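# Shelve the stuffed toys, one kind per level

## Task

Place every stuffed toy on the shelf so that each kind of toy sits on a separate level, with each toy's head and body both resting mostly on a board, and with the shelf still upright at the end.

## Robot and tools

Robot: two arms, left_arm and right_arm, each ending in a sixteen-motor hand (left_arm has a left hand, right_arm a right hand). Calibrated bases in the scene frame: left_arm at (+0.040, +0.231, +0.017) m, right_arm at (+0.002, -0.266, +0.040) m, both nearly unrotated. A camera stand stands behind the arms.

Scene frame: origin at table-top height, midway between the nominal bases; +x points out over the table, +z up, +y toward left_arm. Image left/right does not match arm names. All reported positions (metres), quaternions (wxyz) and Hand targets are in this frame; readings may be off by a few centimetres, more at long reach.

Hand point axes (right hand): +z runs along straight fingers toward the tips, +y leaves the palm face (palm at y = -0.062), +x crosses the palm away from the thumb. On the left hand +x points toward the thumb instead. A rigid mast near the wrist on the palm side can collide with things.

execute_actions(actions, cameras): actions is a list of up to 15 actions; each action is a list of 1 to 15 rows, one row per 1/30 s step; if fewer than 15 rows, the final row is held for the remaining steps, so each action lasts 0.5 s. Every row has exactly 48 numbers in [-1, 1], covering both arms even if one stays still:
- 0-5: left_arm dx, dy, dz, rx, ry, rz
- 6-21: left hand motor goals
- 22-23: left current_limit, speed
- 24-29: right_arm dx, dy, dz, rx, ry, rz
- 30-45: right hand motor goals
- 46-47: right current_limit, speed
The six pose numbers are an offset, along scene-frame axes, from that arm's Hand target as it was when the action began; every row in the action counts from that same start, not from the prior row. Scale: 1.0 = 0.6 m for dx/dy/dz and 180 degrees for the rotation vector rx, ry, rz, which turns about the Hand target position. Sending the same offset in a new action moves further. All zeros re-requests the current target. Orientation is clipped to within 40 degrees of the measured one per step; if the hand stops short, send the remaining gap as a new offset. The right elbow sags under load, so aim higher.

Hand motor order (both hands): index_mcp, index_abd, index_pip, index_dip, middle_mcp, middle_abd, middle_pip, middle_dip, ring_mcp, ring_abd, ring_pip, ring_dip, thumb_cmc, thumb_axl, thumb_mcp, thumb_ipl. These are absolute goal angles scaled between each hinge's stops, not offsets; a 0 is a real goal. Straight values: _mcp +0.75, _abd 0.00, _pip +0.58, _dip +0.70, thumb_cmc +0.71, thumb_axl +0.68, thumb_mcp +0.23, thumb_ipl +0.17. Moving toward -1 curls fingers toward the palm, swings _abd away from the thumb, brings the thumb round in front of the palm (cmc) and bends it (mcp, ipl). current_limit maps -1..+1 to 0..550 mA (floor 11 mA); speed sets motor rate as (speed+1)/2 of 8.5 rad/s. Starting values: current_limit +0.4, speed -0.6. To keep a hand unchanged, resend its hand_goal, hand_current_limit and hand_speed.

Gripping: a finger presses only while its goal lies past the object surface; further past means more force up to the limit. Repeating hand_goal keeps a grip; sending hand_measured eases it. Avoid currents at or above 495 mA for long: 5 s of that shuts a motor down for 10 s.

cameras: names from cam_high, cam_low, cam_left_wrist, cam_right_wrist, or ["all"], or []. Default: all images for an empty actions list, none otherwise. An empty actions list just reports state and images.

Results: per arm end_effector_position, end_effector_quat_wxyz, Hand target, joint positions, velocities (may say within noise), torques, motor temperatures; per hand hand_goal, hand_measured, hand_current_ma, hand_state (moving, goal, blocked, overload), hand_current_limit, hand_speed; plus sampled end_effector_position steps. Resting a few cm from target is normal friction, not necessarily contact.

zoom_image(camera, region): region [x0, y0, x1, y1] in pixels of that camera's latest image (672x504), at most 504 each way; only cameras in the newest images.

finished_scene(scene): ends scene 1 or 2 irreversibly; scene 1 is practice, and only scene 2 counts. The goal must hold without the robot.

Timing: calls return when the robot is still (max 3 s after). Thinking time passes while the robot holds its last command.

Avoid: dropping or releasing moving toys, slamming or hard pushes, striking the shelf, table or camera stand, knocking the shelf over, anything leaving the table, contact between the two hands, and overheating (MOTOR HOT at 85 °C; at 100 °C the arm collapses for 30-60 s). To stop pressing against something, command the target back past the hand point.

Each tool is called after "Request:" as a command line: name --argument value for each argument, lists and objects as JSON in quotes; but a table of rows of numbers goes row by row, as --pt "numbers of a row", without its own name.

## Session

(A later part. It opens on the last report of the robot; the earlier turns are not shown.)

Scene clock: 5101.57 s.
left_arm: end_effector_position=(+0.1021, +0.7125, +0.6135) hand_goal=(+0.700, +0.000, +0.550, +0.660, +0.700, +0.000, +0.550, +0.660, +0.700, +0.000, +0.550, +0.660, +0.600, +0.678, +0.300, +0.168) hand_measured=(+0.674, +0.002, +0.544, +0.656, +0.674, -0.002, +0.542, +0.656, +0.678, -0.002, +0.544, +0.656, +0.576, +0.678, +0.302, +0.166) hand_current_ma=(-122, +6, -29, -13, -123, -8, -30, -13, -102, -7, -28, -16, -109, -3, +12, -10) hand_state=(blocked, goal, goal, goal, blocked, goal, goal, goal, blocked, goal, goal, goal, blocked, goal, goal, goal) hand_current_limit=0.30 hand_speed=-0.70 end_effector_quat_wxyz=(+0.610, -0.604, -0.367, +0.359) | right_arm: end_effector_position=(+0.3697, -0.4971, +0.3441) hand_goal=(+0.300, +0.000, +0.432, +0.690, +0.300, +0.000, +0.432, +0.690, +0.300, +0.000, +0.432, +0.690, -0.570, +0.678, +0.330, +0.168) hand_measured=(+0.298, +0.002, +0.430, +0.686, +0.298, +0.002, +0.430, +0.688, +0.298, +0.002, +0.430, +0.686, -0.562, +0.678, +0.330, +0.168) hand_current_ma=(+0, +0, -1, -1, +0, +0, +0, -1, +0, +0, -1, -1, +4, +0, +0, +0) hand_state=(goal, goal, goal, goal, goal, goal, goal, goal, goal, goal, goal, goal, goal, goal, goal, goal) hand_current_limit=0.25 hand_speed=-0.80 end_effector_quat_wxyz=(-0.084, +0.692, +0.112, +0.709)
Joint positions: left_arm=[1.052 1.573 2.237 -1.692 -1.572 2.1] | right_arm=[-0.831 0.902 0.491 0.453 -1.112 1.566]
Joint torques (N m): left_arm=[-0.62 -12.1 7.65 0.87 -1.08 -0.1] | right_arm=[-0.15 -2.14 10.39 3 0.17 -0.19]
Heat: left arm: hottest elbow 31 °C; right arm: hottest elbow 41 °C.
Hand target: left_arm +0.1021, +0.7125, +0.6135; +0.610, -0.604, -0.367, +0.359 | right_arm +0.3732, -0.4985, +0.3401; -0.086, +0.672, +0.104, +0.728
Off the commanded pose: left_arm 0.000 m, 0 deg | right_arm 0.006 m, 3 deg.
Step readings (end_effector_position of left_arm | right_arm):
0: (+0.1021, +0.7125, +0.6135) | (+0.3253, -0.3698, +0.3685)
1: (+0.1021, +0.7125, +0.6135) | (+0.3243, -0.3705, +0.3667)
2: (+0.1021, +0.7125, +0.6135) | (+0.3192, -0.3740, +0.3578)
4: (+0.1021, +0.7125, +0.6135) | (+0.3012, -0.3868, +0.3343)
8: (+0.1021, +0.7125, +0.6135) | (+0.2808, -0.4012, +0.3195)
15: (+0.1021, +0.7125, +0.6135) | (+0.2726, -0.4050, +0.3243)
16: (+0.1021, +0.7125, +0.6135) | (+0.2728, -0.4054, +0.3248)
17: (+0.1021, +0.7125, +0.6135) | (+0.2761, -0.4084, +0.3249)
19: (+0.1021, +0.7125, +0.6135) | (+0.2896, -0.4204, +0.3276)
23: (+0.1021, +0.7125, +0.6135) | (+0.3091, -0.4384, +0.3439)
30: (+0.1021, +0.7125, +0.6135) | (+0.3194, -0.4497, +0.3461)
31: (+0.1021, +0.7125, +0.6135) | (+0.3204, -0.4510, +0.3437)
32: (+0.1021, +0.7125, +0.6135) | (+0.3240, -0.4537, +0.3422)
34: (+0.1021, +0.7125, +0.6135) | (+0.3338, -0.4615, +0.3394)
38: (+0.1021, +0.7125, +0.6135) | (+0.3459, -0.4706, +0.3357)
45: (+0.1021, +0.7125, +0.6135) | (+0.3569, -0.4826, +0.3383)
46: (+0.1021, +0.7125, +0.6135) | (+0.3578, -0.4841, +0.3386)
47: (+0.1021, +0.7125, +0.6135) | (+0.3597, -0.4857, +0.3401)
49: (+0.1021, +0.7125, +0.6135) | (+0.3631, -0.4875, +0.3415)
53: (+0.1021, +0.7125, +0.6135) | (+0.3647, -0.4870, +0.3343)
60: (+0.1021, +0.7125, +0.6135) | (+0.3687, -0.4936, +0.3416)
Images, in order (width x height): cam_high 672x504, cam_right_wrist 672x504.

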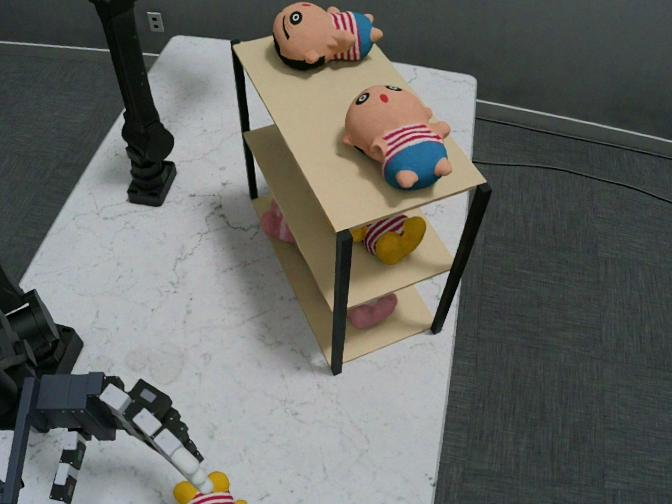

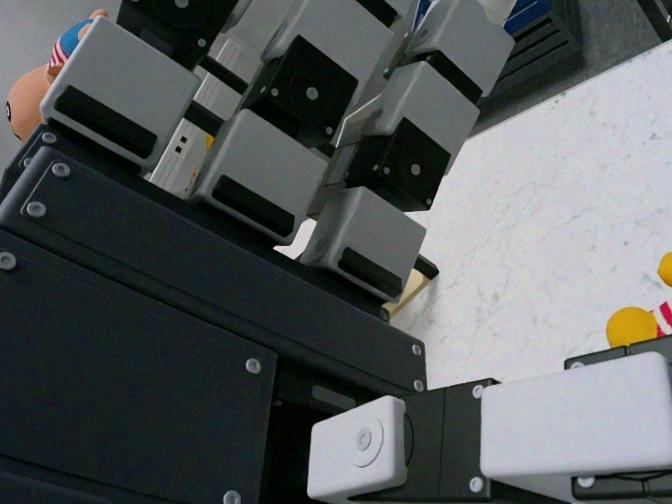

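Request:
execute_actions --actions '[[[0,0,0,0,0,0,0.7,0,0.55,0.66,0.7,0,0.55,0.66,0.7,0,0.55,0.66,0.6,0.678,0.3,0.168,0.3,-0.7,0.035,0.126,-0.05,0,0.0265,0.103,0.3,0,0.431,0.69,0.3,0,0.431,0.69,0.3,0,0.431,0.69,-0.57,0.678,0.33,0.168,0.25,-0.8]],[[0,0,0,0,0,0,0.7,0,0.55,0.66,0.7,0,0.55,0.66,0.7,0,0.55,0.66,0.6,0.678,0.3,0.168,0.3,-0.7,0,0,-0.12,0,0,0,0.3,0,0.431,0.69,0.3,0,0.431,0.69,0.3,0,0.431,0.69,-0.57,0.678,0.33,0.168,0.25,-0.8]]]' --cameras '["cam_high","cam_low","cam_right_wrist"]'

Scene clock: 5121.07 s.
left_arm: end_effector_position=(+0.1021, +0.7125, +0.6135) hand_goal=(+0.700, +0.000, +0.550, +0.660, +0.700, +0.000, +0.550, +0.660, +0.700, +0.000, +0.550, +0.660, +0.600, +0.678, +0.300, +0.168) hand_measured=(+0.674, +0.002, +0.544, +0.656, +0.674, -0.002, +0.542, +0.656, +0.678, -0.002, +0.544, +0.656, +0.576, +0.678, +0.302, +0.166) hand_current_ma=(-122, +6, -29, -13, -123, -8, -30, -13, -102, -7, -28, -16, -109, -3, +12, -10) hand_state=(blocked, goal, goal, goal, blocked, goal, goal, goal, blocked, goal, goal, goal, blocked, goal, goal, goal) hand_current_limit=0.30 hand_speed=-0.70 end_effector_quat_wxyz=(+0.610, -0.604, -0.367, +0.359) | right_arm: end_effector_position=(+0.3916, -0.4264, +0.2394) hand_goal=(+0.300, +0.000, +0.432, +0.690, +0.300, +0.000, +0.432, +0.690, +0.300, +0.000, +0.432, +0.690, -0.570, +0.678, +0.330, +0.168) hand_measured=(+0.300, +0.002, +0.430, +0.686, +0.300, +0.002, +0.430, +0.688, +0.300, +0.002, +0.430, +0.686, -0.560, +0.678, +0.330, +0.168) hand_current_ma=(+0, +1, +0, -1, +0, +0, +0, -1, +0, +1, -1, -1, +5, +0, +0, +0) hand_state=(goal, goal, goal, goal, goal, goal, goal, goal, goal, goal, goal, goal, goal, goal, goal, goal) hand_current_limit=0.25 hand_speed=-0.80 end_effector_quat_wxyz=(-0.201, +0.682, +0.205, +0.673)
Joint positions: left_arm=[1.052 1.573 2.237 -1.692 -1.572 2.1] | right_arm=[-0.744 1.159 0.353 0.744 -1.329 1.509]
Joint torques (N m): left_arm=[-0.67 -12.16 7.64 0.83 -1.08 -0.1] | right_arm=[0.21 -2.96 8.39 2.77 -0.21 -0.18]
Heat: left arm: hottest elbow 31 °C; right arm: hottest elbow 40 °C.
Hand target: left_arm +0.1021, +0.7125, +0.6135; +0.610, -0.604, -0.367, +0.359 | right_arm +0.3942, -0.4229, +0.2381; -0.206, +0.676, +0.207, +0.677
Off the commanded pose: left_arm 0.000 m, 0 deg | right_arm 0.005 m, 1 deg.
Step readings (end_effector_position of left_arm | right_arm):
0: (+0.1021, +0.7125, +0.6135) | (+0.3697, -0.4971, +0.3441)
1: (+0.1021, +0.7125, +0.6135) | (+0.3700, -0.4959, +0.3438)
2: (+0.1021, +0.7125, +0.6135) | (+0.3711, -0.4902, +0.3432)
4: (+0.1021, +0.7125, +0.6135) | (+0.3754, -0.4675, +0.3377)
8: (+0.1021, +0.7125, +0.6135) | (+0.3843, -0.4334, +0.3180)
15: (+0.1021, +0.7125, +0.6135) | (+0.3908, -0.4256, +0.3074)
16: (+0.1021, +0.7125, +0.6135) | (+0.3909, -0.4257, +0.3076)
17: (+0.1021, +0.7125, +0.6135) | (+0.3910, -0.4258, +0.3071)
19: (+0.1021, +0.7125, +0.6135) | (+0.3909, -0.4259, +0.2967)
23: (+0.1021, +0.7125, +0.6135) | (+0.3872, -0.4227, +0.2493)
30: (+0.1021, +0.7125, +0.6135) | (+0.3896, -0.4247, +0.2319)
Images, in order (width x height): cam_high 672x504, cam_low 672x504, cam_right_wrist 672x504.

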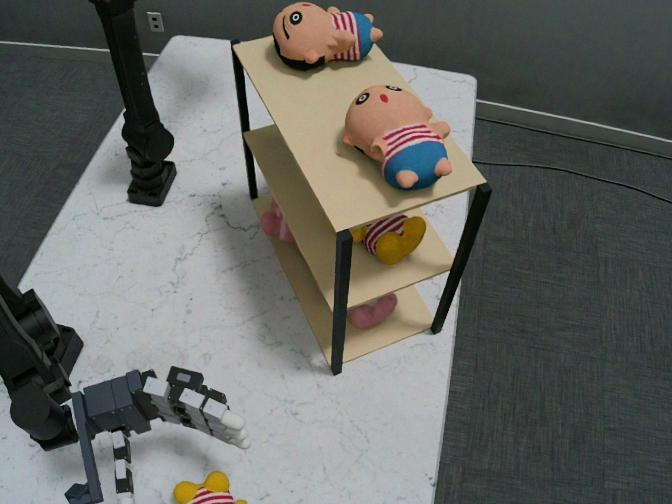

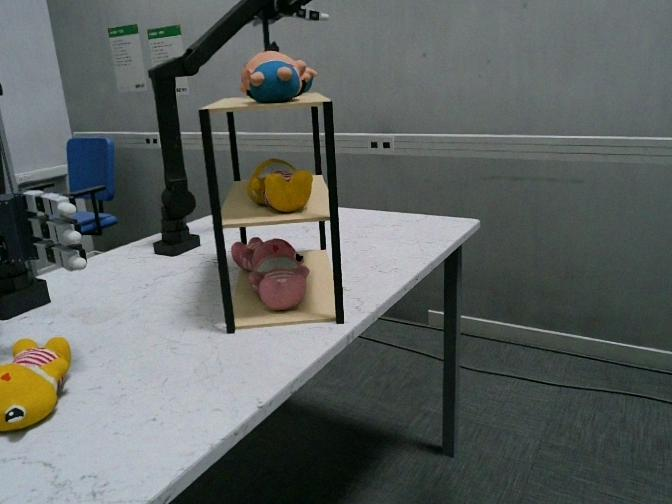

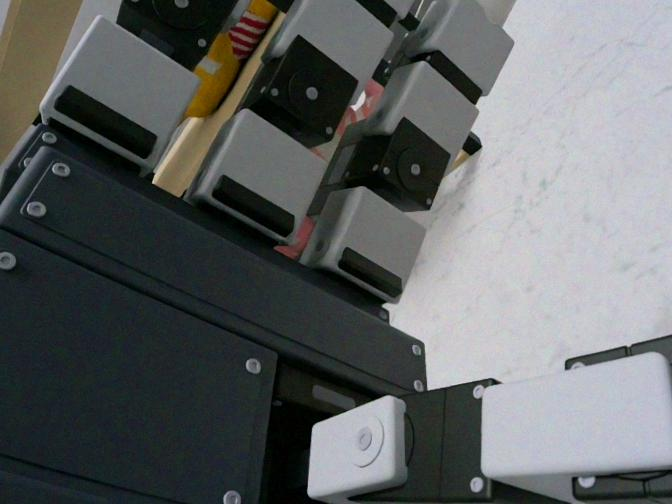

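Request:
execute_actions --actions '[[[0,0,0,0,0,0,0.7,0,0.55,0.66,0.7,0,0.55,0.66,0.7,0,0.55,0.66,0.6,0.678,0.3,0.168,0.3,-0.7,0,0,-0.15,0,0,0,0.3,0,0.431,0.69,0.3,0,0.431,0.69,0.3,0,0.431,0.69,-0.57,0.678,0.33,0.168,0.25,-0.8]]]' --cameras '["cam_high","cam_low","cam_right_wrist"]'

Scene clock: 5128.07 s.
left_arm: end_effector_position=(+0.1021, +0.7125, +0.6135) hand_goal=(+0.700, +0.000, +0.550, +0.660, +0.700, +0.000, +0.550, +0.660, +0.700, +0.000, +0.550, +0.660, +0.600, +0.678, +0.300, +0.168) hand_measured=(+0.674, +0.002, +0.544, +0.656, +0.674, -0.002, +0.542, +0.656, +0.678, -0.002, +0.544, +0.656, +0.576, +0.678, +0.302, +0.166) hand_current_ma=(-122, +6, -29, -13, -123, -8, -30, -13, -102, -7, -28, -16, -109, -3, +12, -10) hand_state=(blocked, goal, goal, goal, blocked, goal, goal, goal, blocked, goal, goal, goal, blocked, goal, goal, goal) hand_current_limit=0.30 hand_speed=-0.70 end_effector_quat_wxyz=(+0.610, -0.604, -0.367, +0.359) | right_arm: end_effector_position=(+0.3882, -0.4222, +0.1458) hand_goal=(+0.300, +0.000, +0.432, +0.690, +0.300, +0.000, +0.432, +0.690, +0.300, +0.000, +0.432, +0.690, -0.570, +0.678, +0.330, +0.168) hand_measured=(+0.300, +0.004, +0.430, +0.686, +0.300, +0.002, +0.430, +0.688, +0.300, +0.004, +0.430, +0.686, -0.560, +0.678, +0.330, +0.168) hand_current_ma=(+0, +1, +0, -1, +0, +1, +0, -1, +0, +1, -1, -1, +6, +0, +0, +0) hand_state=(goal, goal, goal, goal, goal, goal, goal, goal, goal, goal, goal, goal, goal, goal, goal, goal) hand_current_limit=0.25 hand_speed=-0.80 end_effector_quat_wxyz=(-0.206, +0.690, +0.207, +0.662)
Joint positions: left_arm=[1.052 1.573 2.237 -1.692 -1.572 2.1] | right_arm=[-0.744 1.534 0.28 1.087 -1.338 1.419]
Joint torques (N m): left_arm=[-0.62 -12.16 7.61 0.85 -1.08 -0.1] | right_arm=[0.09 -4.48 5.72 2.78 -0.35 -0.17]
Heat: left arm: hottest elbow 31 °C; right arm: hottest elbow 40 °C.
Hand target: left_arm +0.1021, +0.7125, +0.6135; +0.610, -0.604, -0.367, +0.359 | right_arm +0.3942, -0.4229, +0.1481; -0.206, +0.676, +0.207, +0.677
Off the commanded pose: left_arm 0.000 m, 0 deg | right_arm 0.006 m, 2 deg.
Step readings (end_effector_position of left_arm | right_arm):
0: (+0.1021, +0.7125, +0.6135) | (+0.3916, -0.4264, +0.2394)
1: (+0.1021, +0.7125, +0.6135) | (+0.3915, -0.4264, +0.2391)
2: (+0.1021, +0.7125, +0.6135) | (+0.3917, -0.4266, +0.2374)
4: (+0.1021, +0.7125, +0.6135) | (+0.3915, -0.4266, +0.2227)
8: (+0.1021, +0.7125, +0.6135) | (+0.3840, -0.4200, +0.1614)
15: (+0.1021, +0.7125, +0.6135) | (+0.3855, -0.4202, +0.1390)
Images, in order (width x height): cam_high 672x504, cam_low 672x504, cam_right_wrist 672x504.

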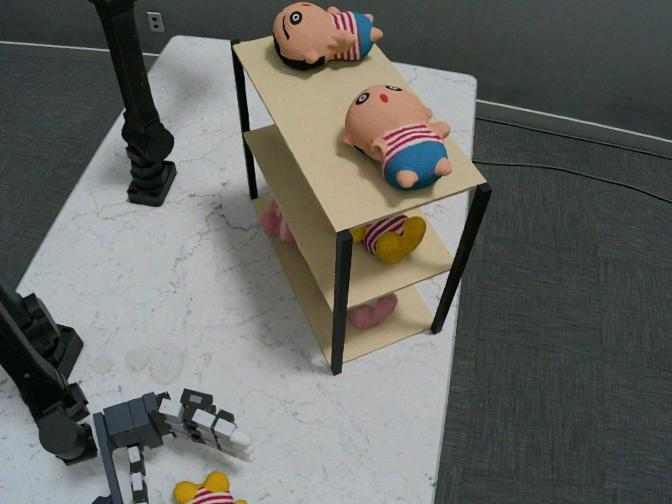

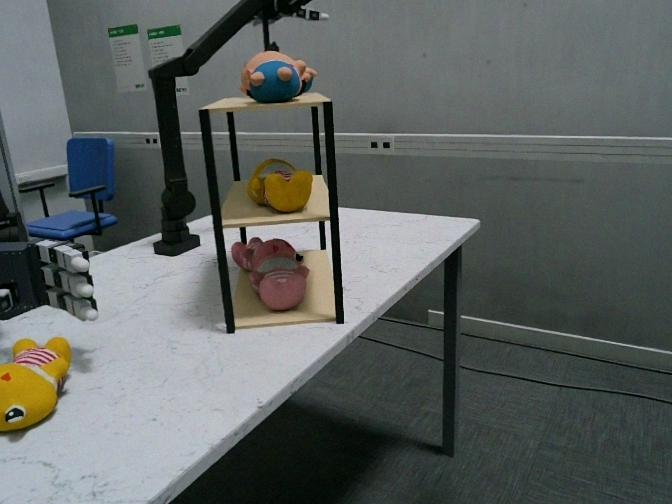

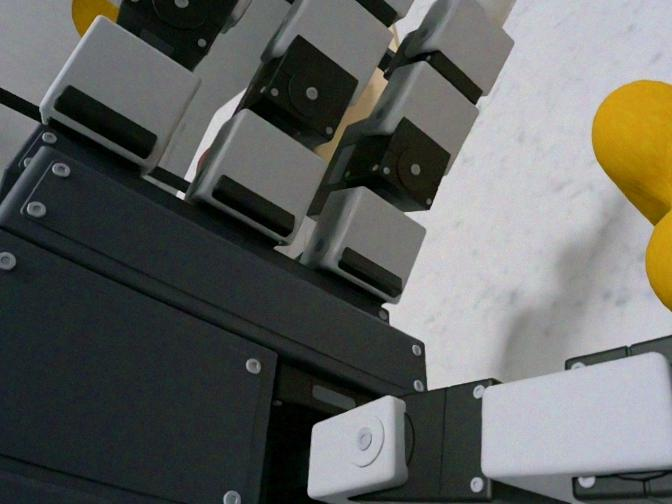

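Request:
execute_actions --actions '[[[0,0,0,0,0,0,0.7,0,0.55,0.66,0.7,0,0.55,0.66,0.7,0,0.55,0.66,0.6,0.678,0.3,0.168,0.3,-0.7,0.005,0,-0.08,0,0,0,0.15,0,0.431,0.69,0.15,0,0.431,0.69,0.15,0,0.431,0.69,-0.57,0.678,0.33,0.168,0.25,-0.8]]]' --cameras '["cam_high","cam_right_wrist"]'

Request:
zoom_image --camera "cam_high" --region '[60, 330, 300, 504]'

Scene clock: 5137.33 s.
left_arm: end_effector_position=(+0.1021, +0.7125, +0.6135) hand_goal=(+0.700, +0.000, +0.550, +0.660, +0.700, +0.000, +0.550, +0.660, +0.700, +0.000, +0.550, +0.660, +0.600, +0.678, +0.300, +0.168) hand_measured=(+0.674, +0.002, +0.544, +0.656, +0.674, -0.002, +0.542, +0.656, +0.678, -0.002, +0.544, +0.656, +0.576, +0.678, +0.302, +0.166) hand_current_ma=(-122, +6, -29, -13, -123, -8, -30, -13, -102, -7, -28, -16, -109, -3, +12, -10) hand_state=(blocked, goal, goal, goal, blocked, goal, goal, goal, blocked, goal, goal, goal, blocked, goal, goal, goal) hand_current_limit=0.30 hand_speed=-0.70 end_effector_quat_wxyz=(+0.610, -0.604, -0.367, +0.359) | right_arm: end_effector_position=(+0.3905, -0.4226, +0.0991) hand_goal=(+0.150, +0.000, +0.432, +0.690, +0.150, +0.000, +0.432, +0.690, +0.150, +0.000, +0.432, +0.690, -0.570, +0.678, +0.330, +0.168) hand_measured=(+0.152, +0.004, +0.430, +0.686, +0.152, +0.002, +0.430, +0.688, +0.152, +0.004, +0.430, +0.686, -0.560, +0.678, +0.330, +0.168) hand_current_ma=(+1, +1, +0, -1, +0, +1, +0, -1, +1, +1, -1, -1, +6, +0, +0, +0) hand_state=(goal, goal, goal, goal, goal, goal, goal, goal, goal, goal, goal, goal, goal, goal, goal, goal) hand_current_limit=0.25 hand_speed=-0.80 end_effector_quat_wxyz=(-0.207, +0.687, +0.206, +0.665)
Joint positions: left_arm=[1.052 1.573 2.237 -1.692 -1.572 2.1] | right_arm=[-0.74 1.831 0.29 1.416 -1.334 1.459]
Joint torques (N m): left_arm=[-0.67 -12.1 7.64 0.84 -1.08 -0.1] | right_arm=[0.32 -5.71 3.14 2.78 -0.1 -0.2]
Heat: left arm: hottest elbow 31 °C; right arm: hottest elbow 40 °C.
Hand target: left_arm +0.1021, +0.7125, +0.6135; +0.610, -0.604, -0.367, +0.359 | right_arm +0.3973, -0.4228, +0.1001; -0.206, +0.676, +0.207, +0.677
Off the commanded pose: left_arm 0.000 m, 0 deg | right_arm 0.007 m, 2 deg.
Step readings (end_effector_position of left_arm | right_arm):
0: (+0.1021, +0.7125, +0.6135) | (+0.3882, -0.4222, +0.1457)
1: (+0.1021, +0.7125, +0.6135) | (+0.3882, -0.4222, +0.1456)
2: (+0.1021, +0.7125, +0.6135) | (+0.3884, -0.4224, +0.1445)
4: (+0.1021, +0.7125, +0.6135) | (+0.3886, -0.4226, +0.1346)
8: (+0.1021, +0.7125, +0.6135) | (+0.3862, -0.4195, +0.0988)
15: (+0.1021, +0.7125, +0.6135) | (+0.3876, -0.4207, +0.0951)
Images, in order (width x height): cam_high 672x504, cam_right_wrist 672x504.

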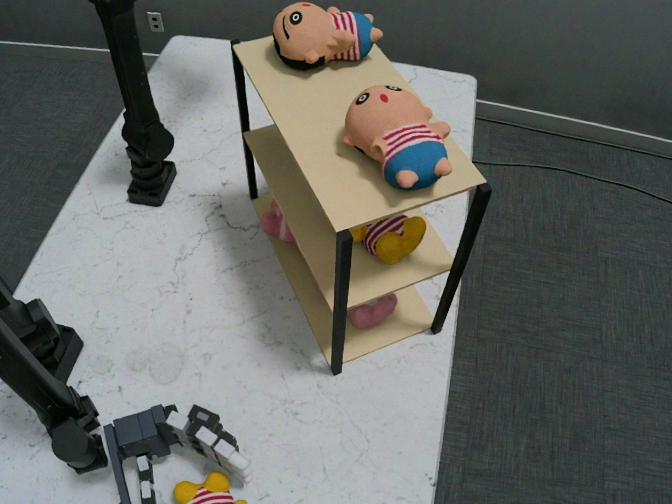

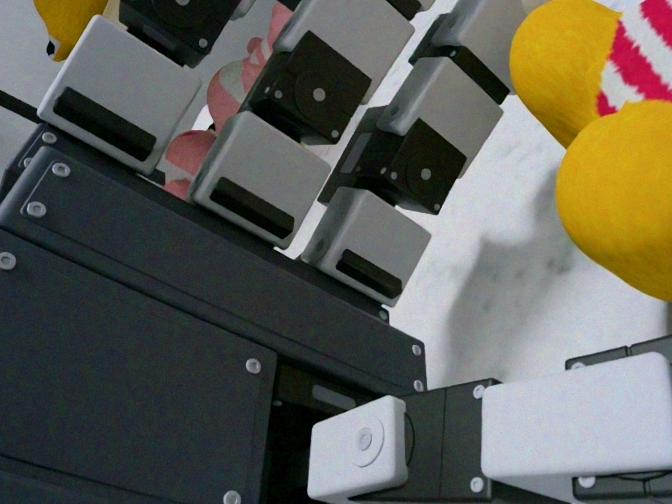

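Scaled by 2.100 from the camera's 672x504 image, which has a finer 960x720 frame.

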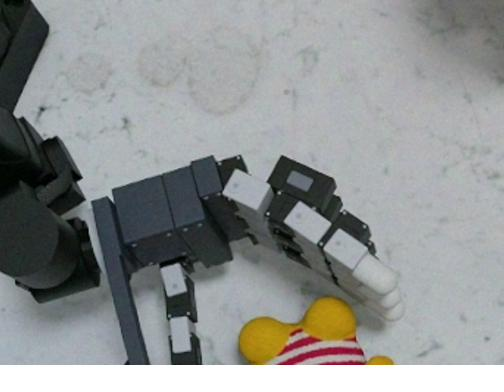

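Request:
execute_actions --actions '[[[0,0,0,0,0,0,0.7,0,0.55,0.66,0.7,0,0.55,0.66,0.7,0,0.55,0.66,0.6,0.678,0.3,0.168,0.3,-0.7,0.013,-0.014,-0.06,0,0,0,0.068,0,0.431,0.696,0.068,0,0.431,0.696,0.068,0,0.431,0.696,-0.57,0.678,0.33,0.168,0.25,-0.8]],[[0,0,0,0,0,0,0.7,0,0.55,0.66,0.7,0,0.55,0.66,0.7,0,0.55,0.66,0.6,0.678,0.3,0.168,0.3,-0.7,0.017,-0.027,0,0,0,0,0.068,0,0.431,0.696,0.068,0,0.431,0.696,0.068,0,0.431,0.696,-0.57,0.678,0.33,0.168,0.25,-0.8]]]' --cameras '["cam_high","cam_right_wrist"]'

Request:
zoom_image --camera "cam_high" --region '[60, 330, 300, 504]'

Scene clock: 5148.77 s.
left_arm: end_effector_position=(+0.1021, +0.7125, +0.6135) hand_goal=(+0.700, +0.000, +0.550, +0.660, +0.700, +0.000, +0.550, +0.660, +0.700, +0.000, +0.550, +0.660, +0.600, +0.678, +0.300, +0.168) hand_measured=(+0.674, +0.002, +0.544, +0.656, +0.674, -0.002, +0.542, +0.656, +0.678, -0.002, +0.544, +0.656, +0.576, +0.678, +0.302, +0.166) hand_current_ma=(-122, +6, -29, -13, -123, -8, -30, -13, -102, -7, -28, -16, -109, -3, +12, -10) hand_state=(blocked, goal, goal, goal, blocked, goal, goal, goal, blocked, goal, goal, goal, blocked, goal, goal, goal) hand_current_limit=0.30 hand_speed=-0.70 end_effector_quat_wxyz=(+0.610, -0.604, -0.367, +0.359) | right_arm: end_effector_position=(+0.4147, -0.4431, +0.0659) hand_goal=(+0.068, +0.000, +0.432, +0.696, +0.068, +0.000, +0.432, +0.696, +0.068, +0.000, +0.432, +0.696, -0.570, +0.678, +0.330, +0.168) hand_measured=(+0.070, +0.004, +0.430, +0.692, +0.070, +0.002, +0.430, +0.694, +0.070, +0.004, +0.430, +0.692, -0.560, +0.678, +0.330, +0.168) hand_current_ma=(+1, +1, +0, -1, +0, +1, +0, -1, +1, +1, -1, -1, +6, +0, +0, +0) hand_state=(goal, goal, goal, goal, goal, goal, goal, goal, goal, goal, goal, goal, goal, goal, goal, goal) hand_current_limit=0.25 hand_speed=-0.80 end_effector_quat_wxyz=(-0.208, +0.682, +0.210, +0.669)
Joint positions: left_arm=[1.052 1.573 2.237 -1.692 -1.572 2.1] | right_arm=[-0.74 2.033 0.402 1.552 -1.344 1.496]
Joint torques (N m): left_arm=[-0.62 -12.22 7.64 0.85 -1.08 -0.1] | right_arm=[-0.97 -7.12 1.81 2.77 -0.21 -0.24]
Motor temperatures (°C): left_arm=[23 27 31 21 26 23] | right_arm=[24 26 38 24 28 22]
Heat: left arm: hottest elbow 31 °C; right arm: hottest elbow 38 °C.
Hand target: left_arm +0.1021, +0.7125, +0.6135; +0.610, -0.604, -0.367, +0.359 | right_arm +0.4152, -0.4473, +0.0640; -0.206, +0.676, +0.207, +0.677
Off the commanded pose: left_arm 0.000 m, 0 deg | right_arm 0.005 m, 1 deg.
joint sent to its limit (right arm) — joint 4 (wrist pitch), upper limit. The joint targets still meet the commanded pose.
Step readings (end_effector_position of left_arm | right_arm):
0: (+0.1021, +0.7125, +0.6135) | (+0.3905, -0.4226, +0.0991)
1: (+0.1021, +0.7125, +0.6135) | (+0.3905, -0.4226, +0.0987)
2: (+0.1021, +0.7125, +0.6135) | (+0.3908, -0.4229, +0.0982)
4: (+0.1021, +0.7125, +0.6135) | (+0.3930, -0.4249, +0.0900)
8: (+0.1021, +0.7125, +0.6135) | (+0.3972, -0.4288, +0.0647)
15: (+0.1021, +0.7125, +0.6135) | (+0.4000, -0.4314, +0.0624)
16: (+0.1021, +0.7125, +0.6135) | (+0.4005, -0.4318, +0.0631)
17: (+0.1021, +0.7125, +0.6135) | (+0.4012, -0.4322, +0.0635)
19: (+0.1021, +0.7125, +0.6135) | (+0.4048, -0.4345, +0.0648)
23: (+0.1021, +0.7125, +0.6135) | (+0.4131, -0.4417, +0.0665)
30: (+0.1021, +0.7125, +0.6135) | (+0.4148, -0.4432, +0.0662)
Images, in order (width x height): cam_high 672x504, cam_right_wrist 672x504.

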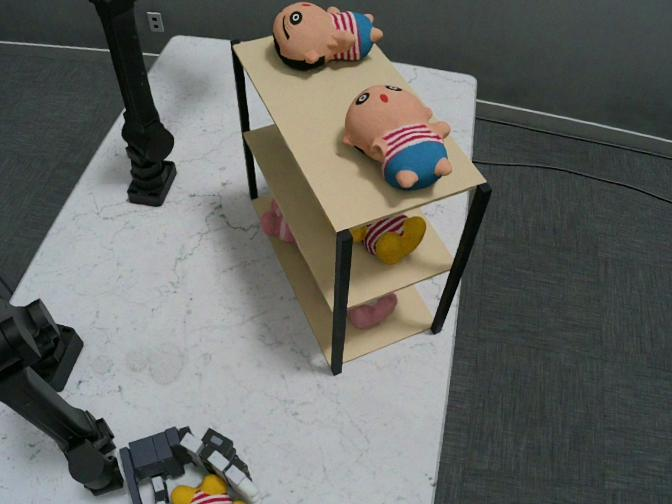

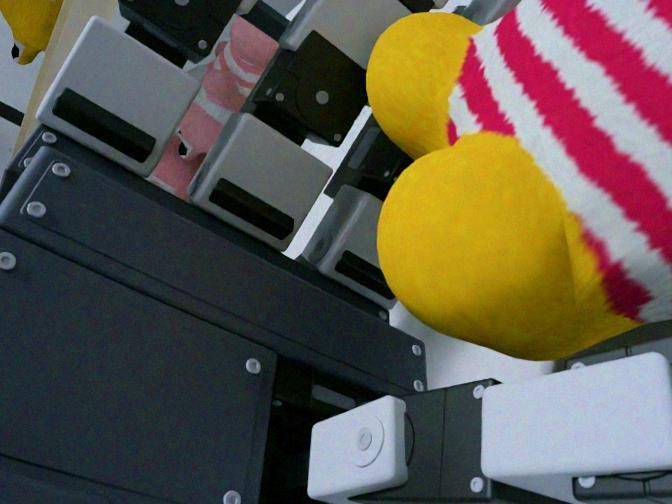

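Scaled by 2.100 from the camera's 672x504 image, which has a finer 960x720 frame.

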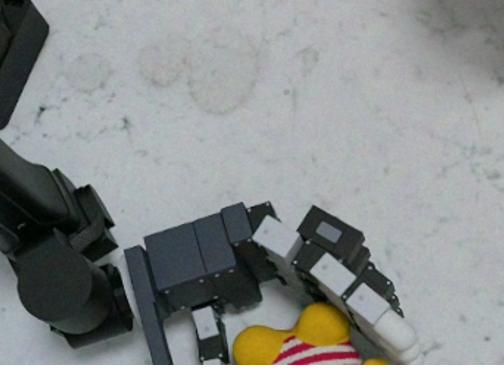

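Request:
execute_actions --actions '[[[0,0,0,0,0,0,0.7,0,0.55,0.66,0.7,0,0.55,0.66,0.7,0,0.55,0.66,0.6,0.678,0.3,0.168,0.3,-0.7,0.002,-0.003,-0.003,0,0,0,-0.05,0,0.431,0.69,-0.05,0,0.431,0.69,0,0,0.431,0.66,-0.57,0.678,0.22,0.16,0.1,-0.75]],[[0,0,0,0,0,0,0.7,0,0.55,0.66,0.7,0,0.55,0.66,0.7,0,0.55,0.66,0.6,0.678,0.3,0.168,0.3,-0.7,0,0,0,0,0,0,-0.17,0,0.42,0.66,-0.17,0,0.431,0.66,-0.1,0,0.431,0.66,-0.57,0.678,0.14,0.13,0.1,-0.75]],[[0,0,0,0,0,0,0.7,0,0.55,0.66,0.7,0,0.55,0.66,0.7,0,0.55,0.66,0.6,0.678,0.3,0.168,0.3,-0.7,0,0,0,0,0,0,-0.25,0,0.4,0.62,-0.27,0,0.42,0.62,-0.2,0,0.431,0.66,-0.57,0.678,0.1,0.12,0.1,-0.75]]]' --cameras '["cam_right_wrist"]'

Scene clock: 5157.80 s.
left_arm: end_effector_position=(+0.1021, +0.7125, +0.6135) hand_goal=(+0.700, +0.000, +0.550, +0.660, +0.700, +0.000, +0.550, +0.660, +0.700, +0.000, +0.550, +0.660, +0.600, +0.678, +0.300, +0.168) hand_measured=(+0.674, +0.002, +0.544, +0.656, +0.674, -0.002, +0.542, +0.656, +0.678, -0.002, +0.544, +0.656, +0.576, +0.678, +0.302, +0.166) hand_current_ma=(-122, +6, -29, -13, -123, -8, -30, -13, -102, -7, -28, -16, -109, -3, +12, -10) hand_state=(blocked, goal, goal, goal, blocked, goal, goal, goal, blocked, goal, goal, goal, blocked, goal, goal, goal) hand_current_limit=0.30 hand_speed=-0.70 end_effector_quat_wxyz=(+0.610, -0.604, -0.367, +0.359) | right_arm: end_effector_position=(+0.4154, -0.4432, +0.0643) hand_goal=(-0.250, +0.000, +0.400, +0.620, -0.270, +0.000, +0.420, +0.620, -0.200, +0.000, +0.432, +0.660, -0.570, +0.678, +0.100, +0.120) hand_measured=(-0.170, +0.004, +0.428, +0.642, -0.238, +0.002, +0.428, +0.622, -0.198, +0.004, +0.430, +0.664, -0.560, +0.678, +0.170, +0.146) hand_current_ma=(+179, +1, +28, +20, +41, +1, +4, +1, +1, +1, +0, +1, +6, +0, +199, +40) hand_state=(blocked, goal, blocked, blocked, blocked, goal, goal, goal, goal, goal, goal, goal, goal, goal, blocked, blocked) hand_current_limit=0.10 hand_speed=-0.75 end_effector_quat_wxyz=(-0.210, +0.681, +0.211, +0.669)
Joint positions: left_arm=[1.052 1.573 2.237 -1.692 -1.572 2.1] | right_arm=[-0.74 2.04 0.406 1.554 -1.347 1.496]
Joint torques (N m): left_arm=[-0.56 -12.1 7.65 0.85 -1.08 -0.1] | right_arm=[-1.08 -7.12 2.04 2.69 -0.13 -0.26]
Heat: left arm: hottest elbow 31 °C; right arm: hottest elbow 38 °C.
Hand target: left_arm +0.1021, +0.7125, +0.6135; +0.610, -0.604, -0.367, +0.359 | right_arm +0.4164, -0.4491, +0.0622; -0.207, +0.676, +0.207, +0.677
Off the commanded pose: left_arm 0.000 m, 0 deg | right_arm 0.006 m, 1 deg.
joint sent to its limit (right arm) — joint 4 (wrist pitch), upper limit. The joint targets still meet the commanded pose.
Step readings (end_effector_position of left_arm | right_arm):
0: (+0.1021, +0.7125, +0.6135) | (+0.4147, -0.4431, +0.0658)
1: (+0.1021, +0.7125, +0.6135) | (+0.4147, -0.4430, +0.0658)
2: (+0.1021, +0.7125, +0.6135) | (+0.4147, -0.4428, +0.0657)
4: (+0.1021, +0.7125, +0.6135) | (+0.4145, -0.4427, +0.0651)
8: (+0.1021, +0.7125, +0.6135) | (+0.4149, -0.4430, +0.0639)
15: (+0.1021, +0.7125, +0.6135) | (+0.4154, -0.4434, +0.0638)
16: (+0.1021, +0.7125, +0.6135) | (+0.4154, -0.4434, +0.0638)
17: (+0.1021, +0.7125, +0.6135) | (+0.4154, -0.4433, +0.0638)
19: (+0.1021, +0.7125, +0.6135) | (+0.4154, -0.4432, +0.0638)
23: (+0.1021, +0.7125, +0.6135) | (+0.4154, -0.4432, +0.0638)
30: (+0.1021, +0.7125, +0.6135) | (+0.4154, -0.4432, +0.0638)
31: (+0.1021, +0.7125, +0.6135) | (+0.4154, -0.4432, +0.0638)
32: (+0.1021, +0.7125, +0.6135) | (+0.4154, -0.4431, +0.0639)
34: (+0.1021, +0.7125, +0.6135) | (+0.4154, -0.4432, +0.0642)
38: (+0.1021, +0.7125, +0.6135) | (+0.4154, -0.4432, +0.0643)
45: (+0.1021, +0.7125, +0.6135) | (+0.4154, -0.4432, +0.0643)
Images, in order (width x height): cam_right_wrist 672x504.

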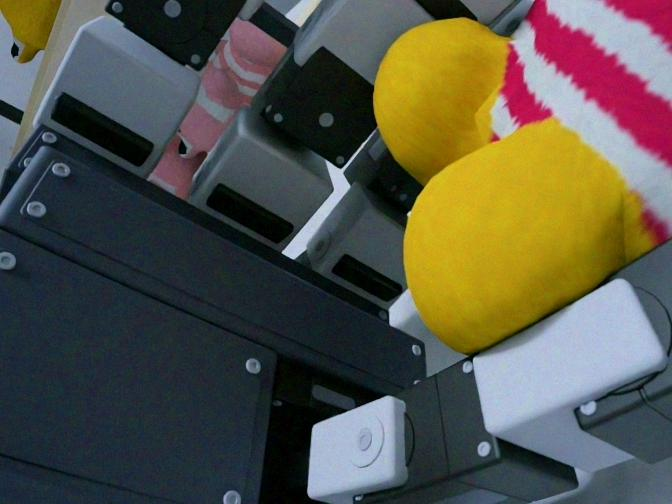

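Request:
execute_actions --actions '[[[0,0,0,0,0,0,0.7,0,0.55,0.66,0.7,0,0.55,0.66,0.7,0,0.55,0.66,0.6,0.678,0.3,0.168,0.3,-0.7,0.005,-0.007,-0.002,0,0,0,-0.35,0,0.38,0.6,-0.38,0,0.4,0.62,-0.28,0,0.431,0.66,-0.57,0.678,0.06,0.08,0.1,-0.75]],[[0,0,0,0,0,0,0.7,0,0.55,0.66,0.7,0,0.55,0.66,0.7,0,0.55,0.66,0.6,0.678,0.3,0.168,0.3,-0.7,0,0,0,0,0,0,-0.42,0,0.37,0.57,-0.45,0,0.4,0.62,-0.28,0,0.431,0.66,-0.57,0.678,0.0,0.06,0.2,-0.75]],[[0,0,0,0,0,0,0.7,0,0.55,0.66,0.7,0,0.55,0.66,0.7,0,0.55,0.66,0.6,0.678,0.3,0.168,0.3,-0.7,0,0,0,0,0,0,-0.47,0,0.35,0.55,-0.5,0,0.4,0.62,-0.28,0,0.431,0.66,-0.57,0.678,-0.05,0.05,0.4,-0.75]],[[0,0,0,0,0,0,0.7,0,0.55,0.66,0.7,0,0.55,0.66,0.7,0,0.55,0.66,0.6,0.678,0.3,0.168,0.3,-0.7,0,0,0,0,0,0,-0.47,0,0.35,0.55,-0.55,0,0.38,0.6,-0.28,0,0.431,0.66,-0.57,0.678,-0.05,0.05,0.4,-0.75]]]' --cameras '["cam_right_wrist"]'

Scene clock: 5169.67 s.
left_arm: end_effector_position=(+0.1021, +0.7125, +0.6135) hand_goal=(+0.700, +0.000, +0.550, +0.660, +0.700, +0.000, +0.550, +0.660, +0.700, +0.000, +0.550, +0.660, +0.600, +0.678, +0.300, +0.168) hand_measured=(+0.674, +0.002, +0.544, +0.656, +0.674, -0.002, +0.542, +0.656, +0.678, -0.002, +0.544, +0.656, +0.576, +0.678, +0.302, +0.166) hand_current_ma=(-122, +6, -29, -13, -123, -8, -30, -13, -102, -7, -28, -16, -109, -3, +12, -10) hand_state=(blocked, goal, goal, goal, blocked, goal, goal, goal, blocked, goal, goal, goal, blocked, goal, goal, goal) hand_current_limit=0.30 hand_speed=-0.70 end_effector_quat_wxyz=(+0.610, -0.604, -0.367, +0.359) | right_arm: end_effector_position=(+0.4195, -0.4467, +0.0652) hand_goal=(-0.470, +0.000, +0.350, +0.550, -0.550, +0.000, +0.380, +0.600, -0.280, +0.000, +0.432, +0.660, -0.570, +0.678, -0.050, +0.050) hand_measured=(-0.228, +0.000, +0.416, +0.586, -0.468, -0.004, +0.410, +0.612, -0.278, +0.004, +0.430, +0.664, -0.554, +0.678, +0.166, +0.100) hand_current_ma=(+385, +0, +117, +46, +180, -1, +34, +7, +1, +1, +0, +1, +13, +0, +385, +119) hand_state=(blocked, goal, blocked, blocked, blocked, goal, blocked, goal, goal, goal, goal, goal, goal, goal, blocked, blocked) hand_current_limit=0.40 hand_speed=-0.75 end_effector_quat_wxyz=(-0.207, +0.679, +0.215, +0.671)
Joint positions: left_arm=[1.052 1.573 2.237 -1.692 -1.572 2.1] | right_arm=[-0.74 2.045 0.421 1.557 -1.35 1.498]
Joint torques (N m): left_arm=[-0.62 -12.16 7.64 0.85 -1.08 -0.1] | right_arm=[-1.32 -7.18 2.09 2.56 -0.11 -0.23]
Heat: left arm: hottest elbow 31 °C; right arm: hottest elbow 37 °C.
Hand target: left_arm +0.1021, +0.7125, +0.6135; +0.610, -0.604, -0.367, +0.359 | right_arm +0.4194, -0.4535, +0.0612; -0.206, +0.676, +0.207, +0.677
Off the commanded pose: left_arm 0.000 m, 0 deg | right_arm 0.008 m, 1 deg.
joint sent to its limit (right arm) — joint 4 (wrist pitch), upper limit. The joint targets still meet the commanded pose.
Step readings (end_effector_position of left_arm | right_arm):
0: (+0.1021, +0.7125, +0.6135) | (+0.4154, -0.4432, +0.0643)
1: (+0.1021, +0.7125, +0.6135) | (+0.4155, -0.4433, +0.0643)
2: (+0.1021, +0.7125, +0.6135) | (+0.4158, -0.4433, +0.0645)
4: (+0.1021, +0.7125, +0.6135) | (+0.4169, -0.4442, +0.0648)
8: (+0.1021, +0.7125, +0.6135) | (+0.4191, -0.4464, +0.0647)
15: (+0.1021, +0.7125, +0.6135) | (+0.4195, -0.4467, +0.0646)
16: (+0.1021, +0.7125, +0.6135) | (+0.4195, -0.4467, +0.0646)
17: (+0.1021, +0.7125, +0.6135) | (+0.4195, -0.4467, +0.0647)
19: (+0.1021, +0.7125, +0.6135) | (+0.4195, -0.4467, +0.0649)
23: (+0.1021, +0.7125, +0.6135) | (+0.4195, -0.4467, +0.0649)
30: (+0.1021, +0.7125, +0.6135) | (+0.4195, -0.4467, +0.0649)
31: (+0.1021, +0.7125, +0.6135) | (+0.4195, -0.4467, +0.0649)
32: (+0.1021, +0.7125, +0.6135) | (+0.4195, -0.4467, +0.0649)
34: (+0.1021, +0.7125, +0.6135) | (+0.4195, -0.4467, +0.0651)
38: (+0.1021, +0.7125, +0.6135) | (+0.4195, -0.4467, +0.0652)
45: (+0.1021, +0.7125, +0.6135) | (+0.4195, -0.4467, +0.0652)
46: (+0.1021, +0.7125, +0.6135) | (+0.4195, -0.4467, +0.0652)
47: (+0.1021, +0.7125, +0.6135) | (+0.4195, -0.4467, +0.0652)
49: (+0.1021, +0.7125, +0.6135) | (+0.4195, -0.4467, +0.0652)
53: (+0.1021, +0.7125, +0.6135) | (+0.4195, -0.4467, +0.0652)
60: (+0.1021, +0.7125, +0.6135) | (+0.4195, -0.4467, +0.0652)
Images, in order (width x height): cam_right_wrist 672x504.

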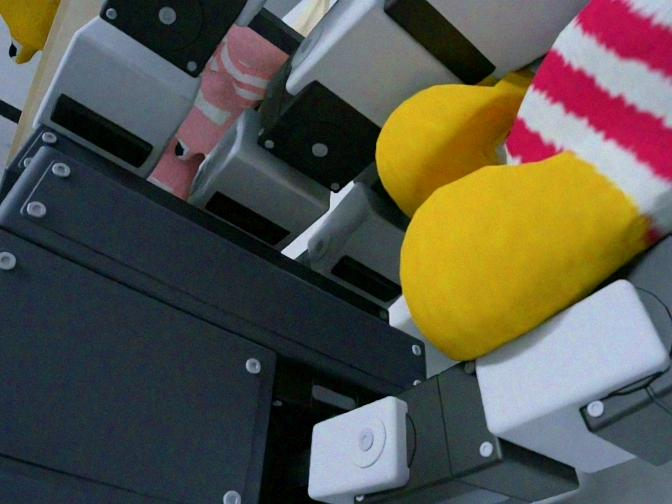

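Matches the reference. Lift.

Request:
execute_actions --actions '[[[0,0,0,0,0,0,0.7,0,0.55,0.66,0.7,0,0.55,0.66,0.7,0,0.55,0.66,0.6,0.678,0.3,0.168,0.3,-0.7,0,0,0.04,0,0,0,-0.47,0,0.35,0.55,-0.55,0,0.38,0.6,-0.28,0,0.431,0.66,-0.57,0.678,-0.05,0.05,0.4,-0.75]],[[0,0,0,0,0,0,0.7,0,0.55,0.66,0.7,0,0.55,0.66,0.7,0,0.55,0.66,0.6,0.678,0.3,0.168,0.3,-0.7,0,0,0.05,0,0,0,-0.47,0,0.35,0.55,-0.55,0,0.38,0.6,-0.28,0,0.431,0.66,-0.57,0.678,-0.05,0.05,0.4,-0.75]],[[0,0,0,0,0,0,0.7,0,0.55,0.66,0.7,0,0.55,0.66,0.7,0,0.55,0.66,0.6,0.678,0.3,0.168,0.3,-0.7,0,0,0.08,0,0,0,-0.47,0,0.35,0.55,-0.55,0,0.38,0.6,-0.28,0,0.431,0.66,-0.57,0.678,-0.05,0.05,0.4,-0.75]]]' --cameras '["cam_high","cam_right_wrist","cam_low"]'

Scene clock: 5178.03 s.
left_arm: end_effector_position=(+0.1021, +0.7125, +0.6135) hand_goal=(+0.700, +0.000, +0.550, +0.660, +0.700, +0.000, +0.550, +0.660, +0.700, +0.000, +0.550, +0.660, +0.600, +0.678, +0.300, +0.168) hand_measured=(+0.674, +0.002, +0.544, +0.656, +0.674, -0.002, +0.542, +0.656, +0.678, -0.002, +0.544, +0.656, +0.576, +0.678, +0.302, +0.166) hand_current_ma=(-122, +6, -29, -13, -123, -8, -30, -13, -102, -7, -28, -16, -109, -3, +12, -10) hand_state=(blocked, goal, goal, goal, blocked, goal, goal, goal, blocked, goal, goal, goal, blocked, goal, goal, goal) hand_current_limit=0.30 hand_speed=-0.70 end_effector_quat_wxyz=(+0.610, -0.604, -0.367, +0.359) | right_arm: end_effector_position=(+0.4213, -0.4487, +0.1592) hand_goal=(-0.470, +0.000, +0.350, +0.550, -0.550, +0.000, +0.380, +0.600, -0.280, +0.000, +0.432, +0.660, -0.570, +0.678, -0.050, +0.050) hand_measured=(-0.232, +0.012, +0.416, +0.586, -0.498, -0.004, +0.398, +0.604, -0.278, +0.004, +0.430, +0.664, -0.538, +0.678, +0.166, +0.100) hand_current_ma=(+385, +6, +117, +43, +87, -1, +13, +1, +1, +1, +0, +1, +37, +0, +385, +119) hand_state=(blocked, goal, blocked, blocked, blocked, goal, goal, goal, goal, goal, goal, goal, blocked, goal, blocked, blocked) hand_current_limit=0.40 hand_speed=-0.75 end_effector_quat_wxyz=(-0.217, +0.674, +0.204, +0.676)
Joint positions: left_arm=[1.052 1.573 2.237 -1.692 -1.572 2.1] | right_arm=[-0.742 1.65 0.394 1.293 -1.35 1.624]
Joint torques (N m): left_arm=[-0.62 -12.1 7.64 0.87 -1.08 -0.1] | right_arm=[-1.26 -7.65 4.64 1.33 0.01 -0.52]
Heat: left arm: hottest elbow 31 °C; right arm: hottest elbow 36 °C.
Hand target: left_arm +0.1021, +0.7125, +0.6135; +0.610, -0.604, -0.367, +0.359 | right_arm +0.4195, -0.4534, +0.1631; -0.206, +0.676, +0.207, +0.677
Off the commanded pose: left_arm 0.000 m, 0 deg | right_arm 0.006 m, 1 deg.
Step readings (end_effector_position of left_arm | right_arm):
0: (+0.1021, +0.7125, +0.6135) | (+0.4195, -0.4467, +0.0652)
1: (+0.1021, +0.7125, +0.6135) | (+0.4195, -0.4467, +0.0651)
2: (+0.1021, +0.7125, +0.6135) | (+0.4195, -0.4467, +0.0652)
4: (+0.1021, +0.7125, +0.6135) | (+0.4201, -0.4471, +0.0677)
8: (+0.1021, +0.7125, +0.6135) | (+0.4219, -0.4488, +0.0782)
15: (+0.1021, +0.7125, +0.6135) | (+0.4224, -0.4495, +0.0820)
16: (+0.1021, +0.7125, +0.6135) | (+0.4224, -0.4494, +0.0819)
17: (+0.1021, +0.7125, +0.6135) | (+0.4222, -0.4492, +0.0827)
19: (+0.1021, +0.7125, +0.6135) | (+0.4213, -0.4483, +0.0884)
23: (+0.1021, +0.7125, +0.6135) | (+0.4222, -0.4491, +0.1106)
30: (+0.1021, +0.7125, +0.6135) | (+0.4230, -0.4500, +0.1163)
31: (+0.1021, +0.7125, +0.6135) | (+0.4230, -0.4499, +0.1154)
32: (+0.1021, +0.7125, +0.6135) | (+0.4227, -0.4496, +0.1154)
34: (+0.1021, +0.7125, +0.6135) | (+0.4216, -0.4485, +0.1232)
38: (+0.1021, +0.7125, +0.6135) | (+0.4220, -0.4487, +0.1562)
45: (+0.1021, +0.7125, +0.6135) | (+0.4217, -0.4488, +0.1636)
Images, in order (width x height): cam_high 672x504, cam_low 672x504, cam_right_wrist 672x504.

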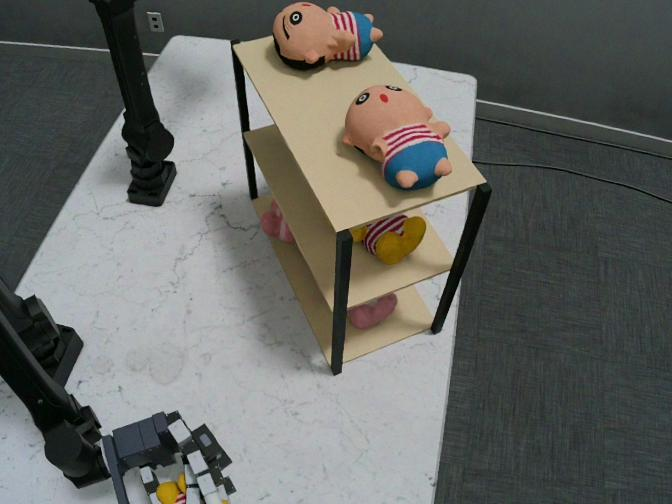

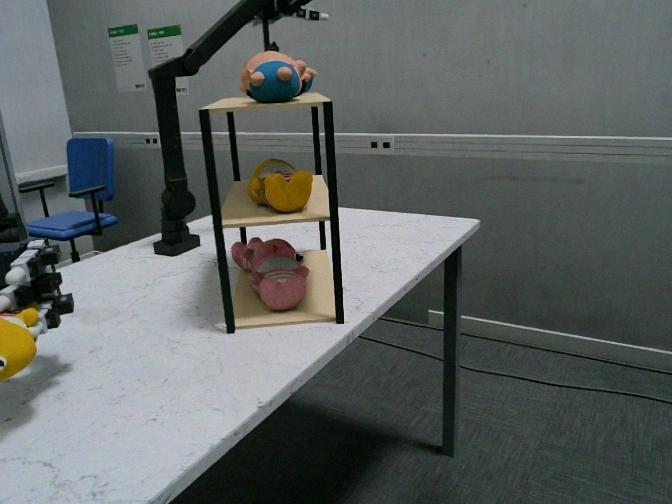

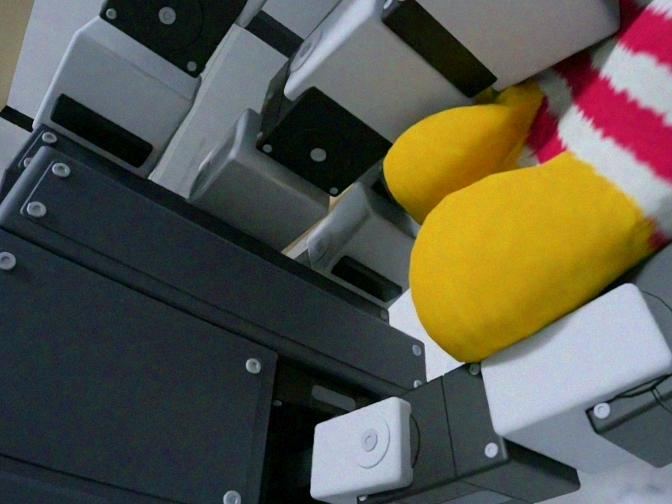

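Request:
execute_actions --actions '[[[0,0,0,0,0,0,0.7,0,0.55,0.66,0.7,0,0.55,0.66,0.7,0,0.55,0.66,0.6,0.678,0.3,0.168,0.3,-0.7,-0.03,0.08,0.09,0,0,0.01,-0.47,0,0.35,0.55,-0.55,0,0.38,0.6,-0.28,0,0.431,0.66,-0.57,0.678,-0.05,0.05,0.4,-0.75]],[[0,0,0,0,0,0,0.7,0,0.55,0.66,0.7,0,0.55,0.66,0.7,0,0.55,0.66,0.6,0.678,0.3,0.168,0.3,-0.7,-0.02,0.11,0.09,0,0,0.01,-0.47,0,0.35,0.55,-0.55,0,0.38,0.6,-0.28,0,0.431,0.66,-0.57,0.678,-0.05,0.05,0.4,-0.75]],[[0,0,0,0,0,0,0.7,0,0.55,0.66,0.7,0,0.55,0.66,0.7,0,0.55,0.66,0.6,0.678,0.3,0.168,0.3,-0.7,-0.02,0.11,0.06,0,0,0.01,-0.47,0,0.35,0.55,-0.55,0,0.38,0.6,-0.28,0,0.431,0.66,-0.57,0.678,-0.05,0.05,0.4,-0.75]],[[0,0,0,0,0,0,0.7,0,0.55,0.66,0.7,0,0.55,0.66,0.7,0,0.55,0.66,0.6,0.678,0.3,0.168,0.3,-0.7,-0.03,0.11,0,0,0,0.01,-0.47,0,0.35,0.55,-0.55,0,0.38,0.6,-0.28,0,0.431,0.66,-0.57,0.678,-0.05,0.05,0.4,-0.75]]]' --cameras '["cam_high","cam_right_wrist","cam_low"]'

Scene clock: 5200.97 s.
left_arm: end_effector_position=(+0.1021, +0.7125, +0.6135) hand_goal=(+0.700, +0.000, +0.550, +0.660, +0.700, +0.000, +0.550, +0.660, +0.700, +0.000, +0.550, +0.660, +0.600, +0.678, +0.300, +0.168) hand_measured=(+0.674, +0.002, +0.544, +0.656, +0.674, -0.002, +0.542, +0.656, +0.678, -0.002, +0.544, +0.656, +0.576, +0.678, +0.302, +0.166) hand_current_ma=(-122, +6, -29, -13, -123, -8, -30, -13, -102, -7, -28, -16, -109, -3, +12, -10) hand_state=(blocked, goal, goal, goal, blocked, goal, goal, goal, blocked, goal, goal, goal, blocked, goal, goal, goal) hand_current_limit=0.30 hand_speed=-0.70 end_effector_quat_wxyz=(+0.610, -0.604, -0.367, +0.359) | right_arm: end_effector_position=(+0.3567, -0.2107, +0.2911) hand_goal=(-0.470, +0.000, +0.350, +0.550, -0.550, +0.000, +0.380, +0.600, -0.280, +0.000, +0.432, +0.660, -0.570, +0.678, -0.050, +0.050) hand_measured=(-0.234, +0.014, +0.416, +0.586, -0.504, -0.004, +0.396, +0.602, -0.280, +0.004, +0.430, +0.662, -0.538, +0.678, +0.166, +0.100) hand_current_ma=(+385, +7, +117, +43, +70, -1, +11, +1, +0, +1, +0, +1, +37, +0, +385, +119) hand_state=(blocked, goal, blocked, blocked, blocked, goal, goal, goal, goal, goal, goal, goal, blocked, goal, blocked, blocked) hand_current_limit=0.40 hand_speed=-0.75 end_effector_quat_wxyz=(-0.255, +0.670, +0.238, +0.656)
Joint positions: left_arm=[1.052 1.573 2.237 -1.692 -1.572 2.1] | right_arm=[0.041 0.513 0.258 0.241 -0.674 1.591]
Joint torques (N m): left_arm=[-0.67 -12.1 7.64 0.84 -1.08 -0.1] | right_arm=[0.26 0.26 14.12 1.91 0.13 -0.55]
Heat: left arm: hottest elbow 31 °C; right arm: hottest elbow 36 °C.
Hand target: left_arm +0.1021, +0.7125, +0.6135; +0.610, -0.604, -0.367, +0.359 | right_arm +0.3595, -0.2075, +0.3070; -0.249, +0.662, +0.249, +0.662
Off the commanded pose: left_arm 0.000 m, 0 deg | right_arm 0.017 m, 2 deg.
Step readings (end_effector_position of left_arm | right_arm):
0: (+0.1021, +0.7125, +0.6135) | (+0.4213, -0.4487, +0.1593)
1: (+0.1021, +0.7125, +0.6135) | (+0.4211, -0.4485, +0.1593)
2: (+0.1021, +0.7125, +0.6135) | (+0.4201, -0.4481, +0.1605)
4: (+0.1021, +0.7125, +0.6135) | (+0.4142, -0.4416, +0.1698)
8: (+0.1021, +0.7125, +0.6135) | (+0.4045, -0.4188, +0.2057)
15: (+0.1021, +0.7125, +0.6135) | (+0.4021, -0.4096, +0.2205)
16: (+0.1021, +0.7125, +0.6135) | (+0.4018, -0.4094, +0.2189)
17: (+0.1021, +0.7125, +0.6135) | (+0.4015, -0.4079, +0.2185)
19: (+0.1021, +0.7125, +0.6135) | (+0.3984, -0.3962, +0.2262)
23: (+0.1021, +0.7125, +0.6135) | (+0.3921, -0.3557, +0.2606)
30: (+0.1021, +0.7125, +0.6135) | (+0.3866, -0.3421, +0.2690)
31: (+0.1021, +0.7125, +0.6135) | (+0.3862, -0.3419, +0.2667)
32: (+0.1021, +0.7125, +0.6135) | (+0.3863, -0.3418, +0.2658)
34: (+0.1021, +0.7125, +0.6135) | (+0.3855, -0.3302, +0.2723)
38: (+0.1021, +0.7125, +0.6135) | (+0.3777, -0.2895, +0.2990)
45: (+0.1021, +0.7125, +0.6135) | (+0.3705, -0.2751, +0.2881)
46: (+0.1021, +0.7125, +0.6135) | (+0.3705, -0.2753, +0.2842)
47: (+0.1021, +0.7125, +0.6135) | (+0.3710, -0.2760, +0.2819)
49: (+0.1021, +0.7125, +0.6135) | (+0.3702, -0.2657, +0.2839)
53: (+0.1021, +0.7125, +0.6135) | (+0.3605, -0.2246, +0.2996)
60: (+0.1021, +0.7125, +0.6135) | (+0.3564, -0.2104, +0.2944)
Images, in order (width x height): cam_high 672x504, cam_low 672x504, cam_right_wrist 672x504.

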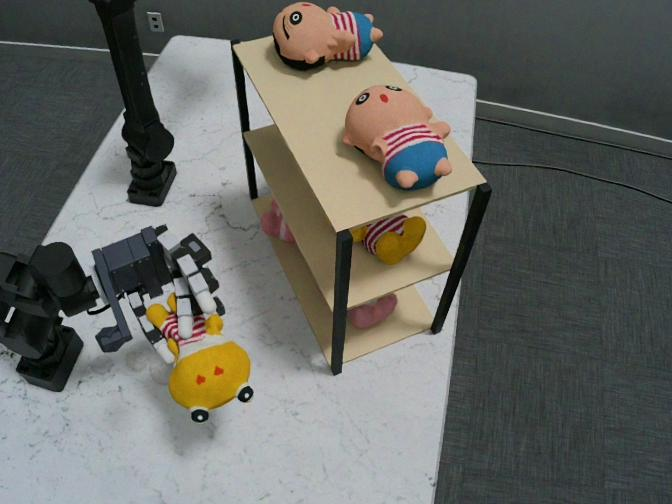

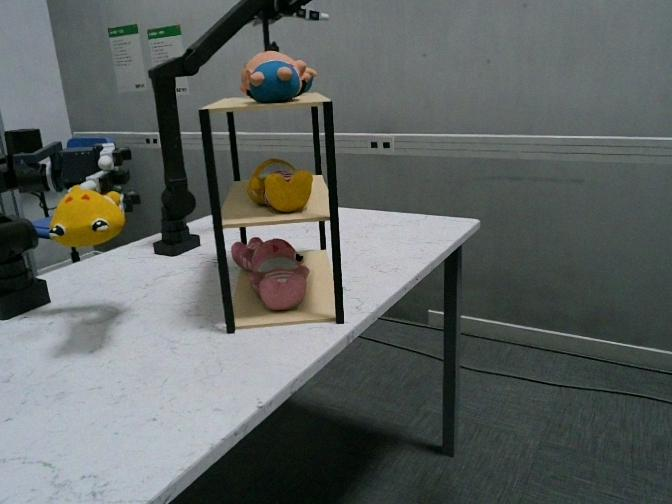

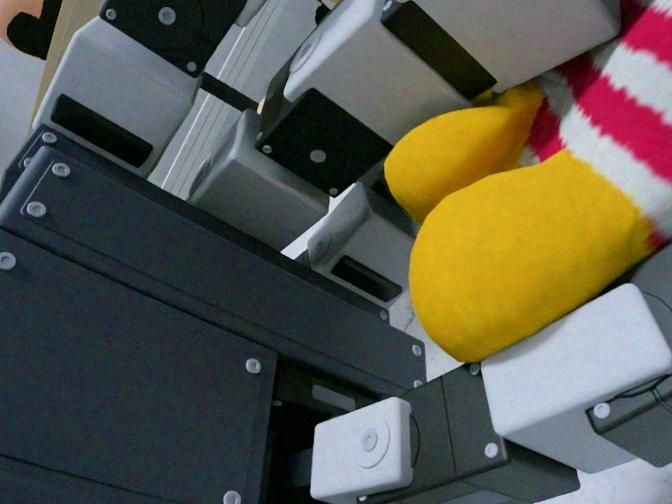

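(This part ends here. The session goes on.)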